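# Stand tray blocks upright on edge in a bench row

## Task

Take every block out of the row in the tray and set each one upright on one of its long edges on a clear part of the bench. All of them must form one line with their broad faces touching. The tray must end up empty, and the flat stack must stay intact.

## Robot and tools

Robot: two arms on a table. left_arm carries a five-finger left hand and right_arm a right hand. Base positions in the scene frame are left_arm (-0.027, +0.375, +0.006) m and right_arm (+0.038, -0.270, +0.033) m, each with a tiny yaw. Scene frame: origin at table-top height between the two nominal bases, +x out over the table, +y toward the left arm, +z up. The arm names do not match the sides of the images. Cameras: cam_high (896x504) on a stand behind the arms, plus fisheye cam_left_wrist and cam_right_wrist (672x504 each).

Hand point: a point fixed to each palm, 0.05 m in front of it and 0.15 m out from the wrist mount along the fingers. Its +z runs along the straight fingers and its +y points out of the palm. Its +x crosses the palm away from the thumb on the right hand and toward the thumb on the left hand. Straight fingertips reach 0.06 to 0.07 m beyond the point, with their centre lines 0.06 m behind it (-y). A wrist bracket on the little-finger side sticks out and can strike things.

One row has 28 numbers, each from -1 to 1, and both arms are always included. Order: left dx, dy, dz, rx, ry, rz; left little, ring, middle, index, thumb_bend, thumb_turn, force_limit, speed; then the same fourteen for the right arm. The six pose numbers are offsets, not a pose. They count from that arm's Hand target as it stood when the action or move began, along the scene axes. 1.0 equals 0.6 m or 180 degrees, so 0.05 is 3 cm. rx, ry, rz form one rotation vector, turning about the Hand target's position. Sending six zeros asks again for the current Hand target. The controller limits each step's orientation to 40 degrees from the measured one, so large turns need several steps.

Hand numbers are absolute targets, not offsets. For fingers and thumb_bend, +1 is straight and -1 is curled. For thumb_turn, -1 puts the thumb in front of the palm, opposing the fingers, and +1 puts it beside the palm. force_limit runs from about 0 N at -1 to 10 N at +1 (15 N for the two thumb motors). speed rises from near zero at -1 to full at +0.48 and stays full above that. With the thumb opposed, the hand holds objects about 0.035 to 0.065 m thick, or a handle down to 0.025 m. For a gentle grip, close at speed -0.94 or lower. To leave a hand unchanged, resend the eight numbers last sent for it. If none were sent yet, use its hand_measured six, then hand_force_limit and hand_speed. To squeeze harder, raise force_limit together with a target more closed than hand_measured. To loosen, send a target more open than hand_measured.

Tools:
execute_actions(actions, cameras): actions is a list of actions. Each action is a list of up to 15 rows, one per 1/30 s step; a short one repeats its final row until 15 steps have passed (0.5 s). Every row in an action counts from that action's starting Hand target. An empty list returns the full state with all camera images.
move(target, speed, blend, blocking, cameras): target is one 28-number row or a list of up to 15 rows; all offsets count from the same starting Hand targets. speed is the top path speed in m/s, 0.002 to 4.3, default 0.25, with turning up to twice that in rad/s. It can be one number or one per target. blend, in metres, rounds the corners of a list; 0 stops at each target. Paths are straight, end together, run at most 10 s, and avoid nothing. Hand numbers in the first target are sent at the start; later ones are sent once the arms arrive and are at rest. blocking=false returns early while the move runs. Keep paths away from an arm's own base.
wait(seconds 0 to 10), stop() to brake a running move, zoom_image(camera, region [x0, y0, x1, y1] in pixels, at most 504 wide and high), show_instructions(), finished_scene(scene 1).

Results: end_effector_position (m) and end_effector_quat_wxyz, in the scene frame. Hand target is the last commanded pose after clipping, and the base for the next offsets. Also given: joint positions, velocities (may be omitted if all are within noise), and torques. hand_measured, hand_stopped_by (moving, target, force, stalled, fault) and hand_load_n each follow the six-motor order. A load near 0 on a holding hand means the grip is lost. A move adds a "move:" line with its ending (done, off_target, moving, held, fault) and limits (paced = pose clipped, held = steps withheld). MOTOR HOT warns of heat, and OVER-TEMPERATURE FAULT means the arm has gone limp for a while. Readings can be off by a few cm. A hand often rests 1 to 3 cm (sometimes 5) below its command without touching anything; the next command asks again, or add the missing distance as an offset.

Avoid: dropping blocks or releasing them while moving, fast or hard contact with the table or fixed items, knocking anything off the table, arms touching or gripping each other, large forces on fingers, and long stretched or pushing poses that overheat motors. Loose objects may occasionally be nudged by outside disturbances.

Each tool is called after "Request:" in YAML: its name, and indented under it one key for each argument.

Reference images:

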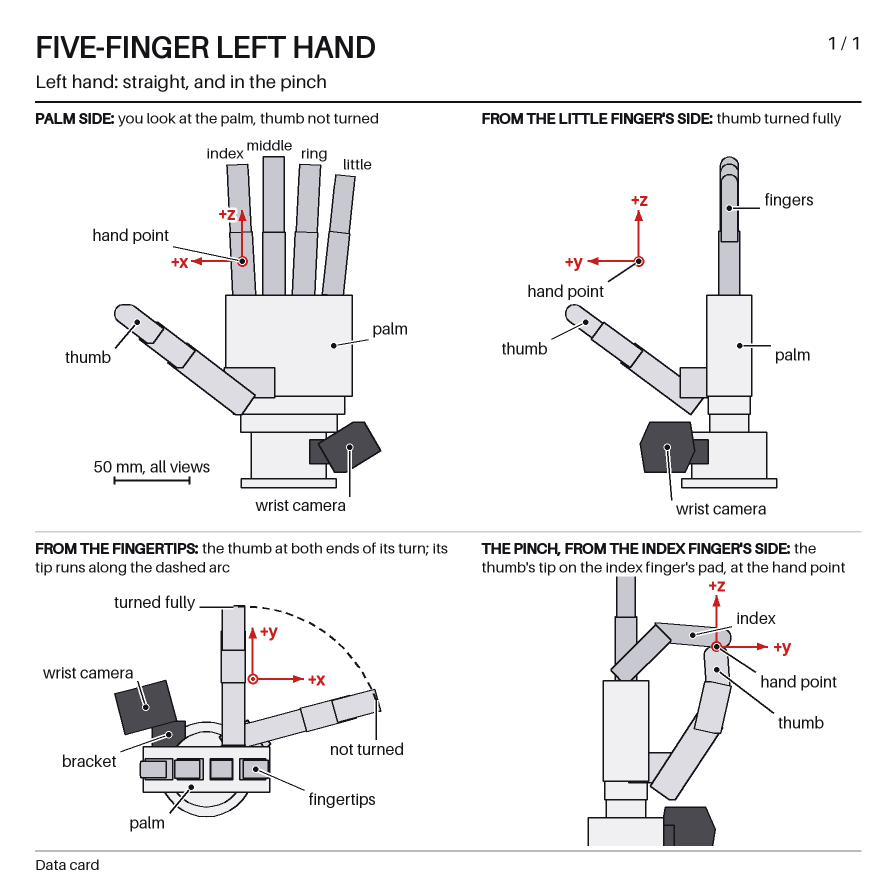

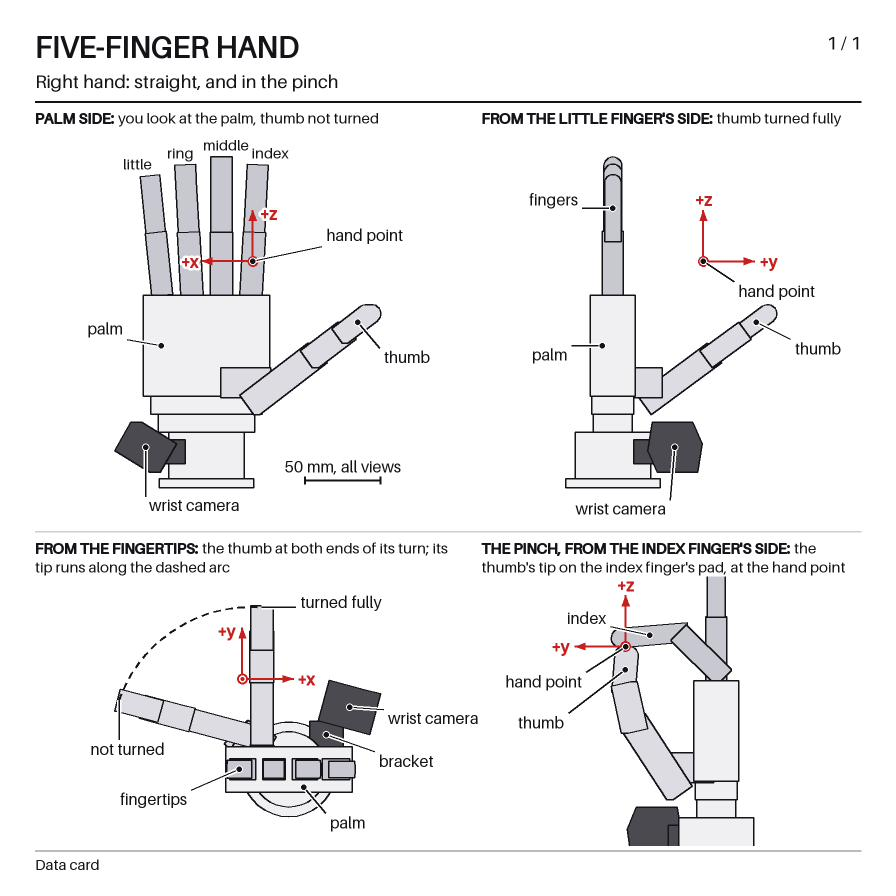

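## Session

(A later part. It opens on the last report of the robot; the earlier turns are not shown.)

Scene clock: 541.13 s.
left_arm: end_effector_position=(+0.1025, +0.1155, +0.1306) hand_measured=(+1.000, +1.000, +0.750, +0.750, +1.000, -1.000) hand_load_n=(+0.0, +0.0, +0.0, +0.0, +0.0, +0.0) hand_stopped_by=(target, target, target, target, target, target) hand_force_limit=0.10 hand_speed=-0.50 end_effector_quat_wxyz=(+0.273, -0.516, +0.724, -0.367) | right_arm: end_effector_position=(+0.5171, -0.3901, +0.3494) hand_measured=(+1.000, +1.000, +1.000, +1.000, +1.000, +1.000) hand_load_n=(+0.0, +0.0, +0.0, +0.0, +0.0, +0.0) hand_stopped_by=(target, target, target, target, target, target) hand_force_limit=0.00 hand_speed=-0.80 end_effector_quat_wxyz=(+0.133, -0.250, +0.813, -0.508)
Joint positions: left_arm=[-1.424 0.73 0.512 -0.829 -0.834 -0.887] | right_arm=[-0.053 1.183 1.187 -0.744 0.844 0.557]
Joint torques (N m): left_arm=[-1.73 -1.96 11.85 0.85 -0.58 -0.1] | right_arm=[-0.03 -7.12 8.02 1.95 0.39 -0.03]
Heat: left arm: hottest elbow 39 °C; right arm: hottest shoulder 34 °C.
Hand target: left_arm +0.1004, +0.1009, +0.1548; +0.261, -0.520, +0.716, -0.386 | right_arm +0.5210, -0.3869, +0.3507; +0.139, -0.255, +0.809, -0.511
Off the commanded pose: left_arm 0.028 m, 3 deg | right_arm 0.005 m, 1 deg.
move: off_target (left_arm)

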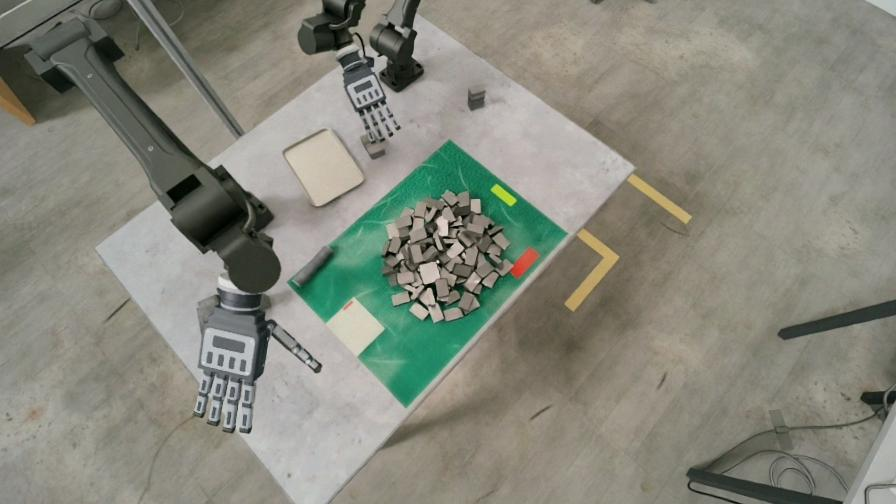

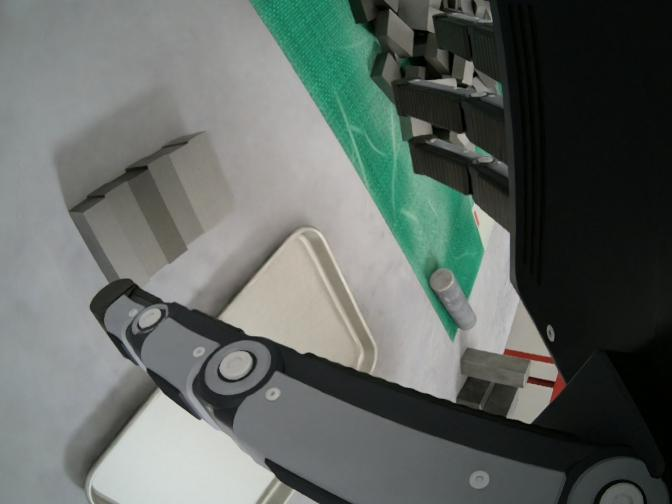

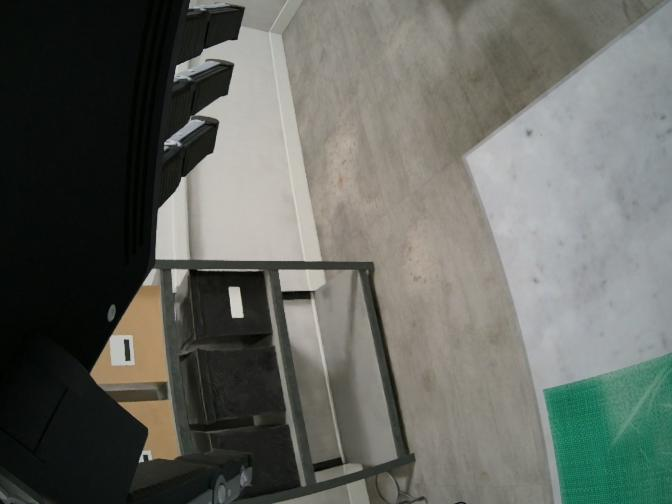

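Request:
move:
  target: [-0.05,0.02,0.15,0.0,0,0,1,1,0.75,0.75,1.0,-1,0.1,-0.5,0,0,0,0,0,0,1,1,1,1,1,1,0,-0.8]
  speed: 0.15
  cameras: ["cam_high","cam_left_wrist"]

Request:
zoom_image:
  camera: "cam_left_wrist"
  region: [0, 50, 400, 400]

Request:
zoom_image:
  camera: "cam_high"
  region: [270, 60, 510, 220]

Scene clock: 548.50 s.
left_arm: end_effector_position=(+0.0737, +0.1229, +0.2241) hand_measured=(+1.000, +1.000, +0.750, +0.750, +1.000, -1.000) hand_load_n=(+0.0, +0.0, +0.0, +0.0, +0.0, +0.0) hand_stopped_by=(target, target, target, target, target, target) hand_force_limit=0.10 hand_speed=-0.50 end_effector_quat_wxyz=(+0.272, -0.516, +0.722, -0.372) | right_arm: end_effector_position=(+0.5171, -0.3901, +0.3494) hand_measured=(+1.000, +1.000, +1.000, +1.000, +1.000, +1.000) hand_load_n=(+0.0, +0.0, +0.0, +0.0, +0.0, -0.5) hand_stopped_by=(target, target, target, target, target, target) hand_force_limit=0.00 hand_speed=-0.80 end_effector_quat_wxyz=(+0.133, -0.250, +0.813, -0.508)
Joint positions: left_arm=[-1.578 0.701 0.757 -1.253 -0.906 -1.098] | right_arm=[-0.053 1.183 1.187 -0.744 0.844 0.557]
Joint torques (N m): left_arm=[-1.55 -0.67 11.78 0.62 -0.66 -0.11] | right_arm=[0.15 -7.18 8.01 1.92 0.39 -0.04]
Heat: left arm: hottest elbow 39 °C; right arm: hottest shoulder 34 °C.
Hand target: left_arm +0.0704, +0.1129, +0.2447; +0.261, -0.520, +0.716, -0.386 | right_arm +0.5210, -0.3869, +0.3507; +0.139, -0.255, +0.809, -0.511
Off the commanded pose: left_arm 0.023 m, 2 deg | right_arm 0.005 m, 1 deg.
move: off_target (left_arm)
Images, in order (width x height): cam_high 896x504, cam_left_wrist 672x504.

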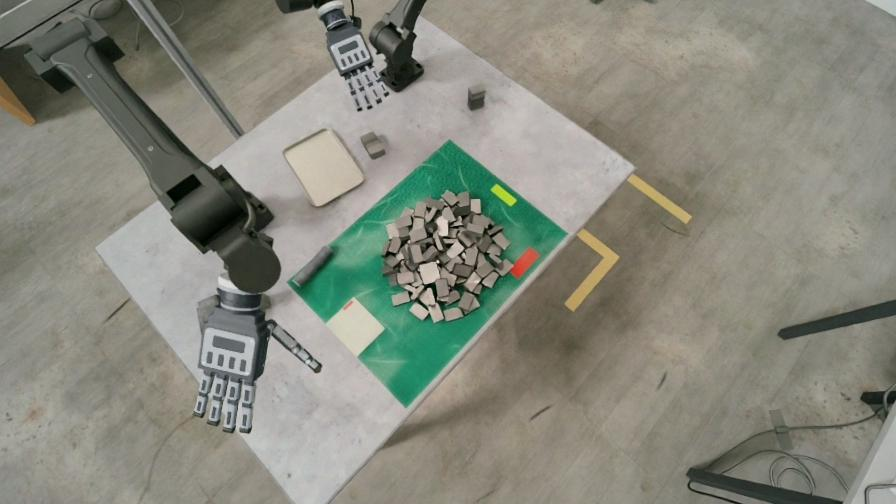

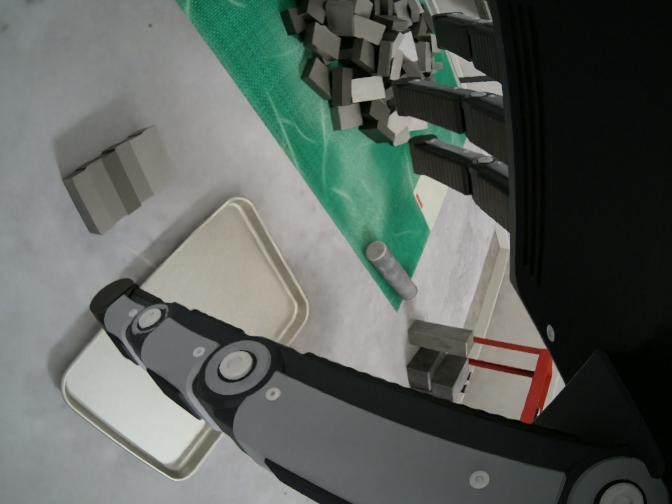

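Scaled by 1.260 from the camera's 672x504 image, which has a finer 960x720 frame.

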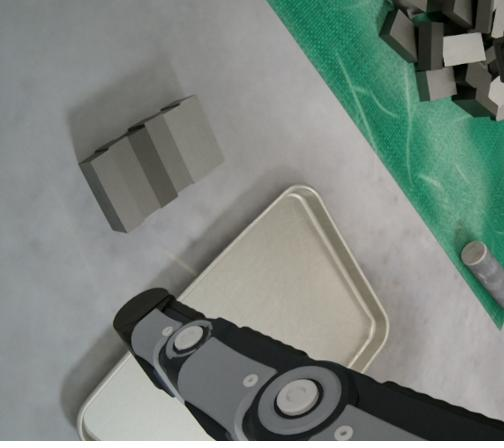

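Scaled by 2.100 from the camera's 896x504 image, which has a finer 1280x720 frame.

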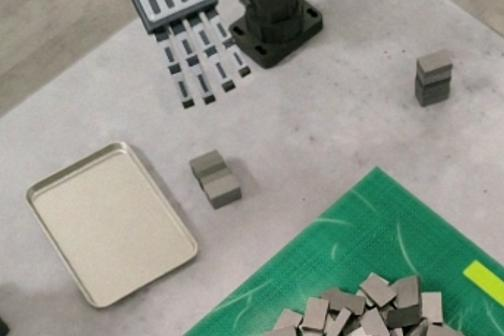

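Request:
finished_scene:

The scene is finished: the task was done.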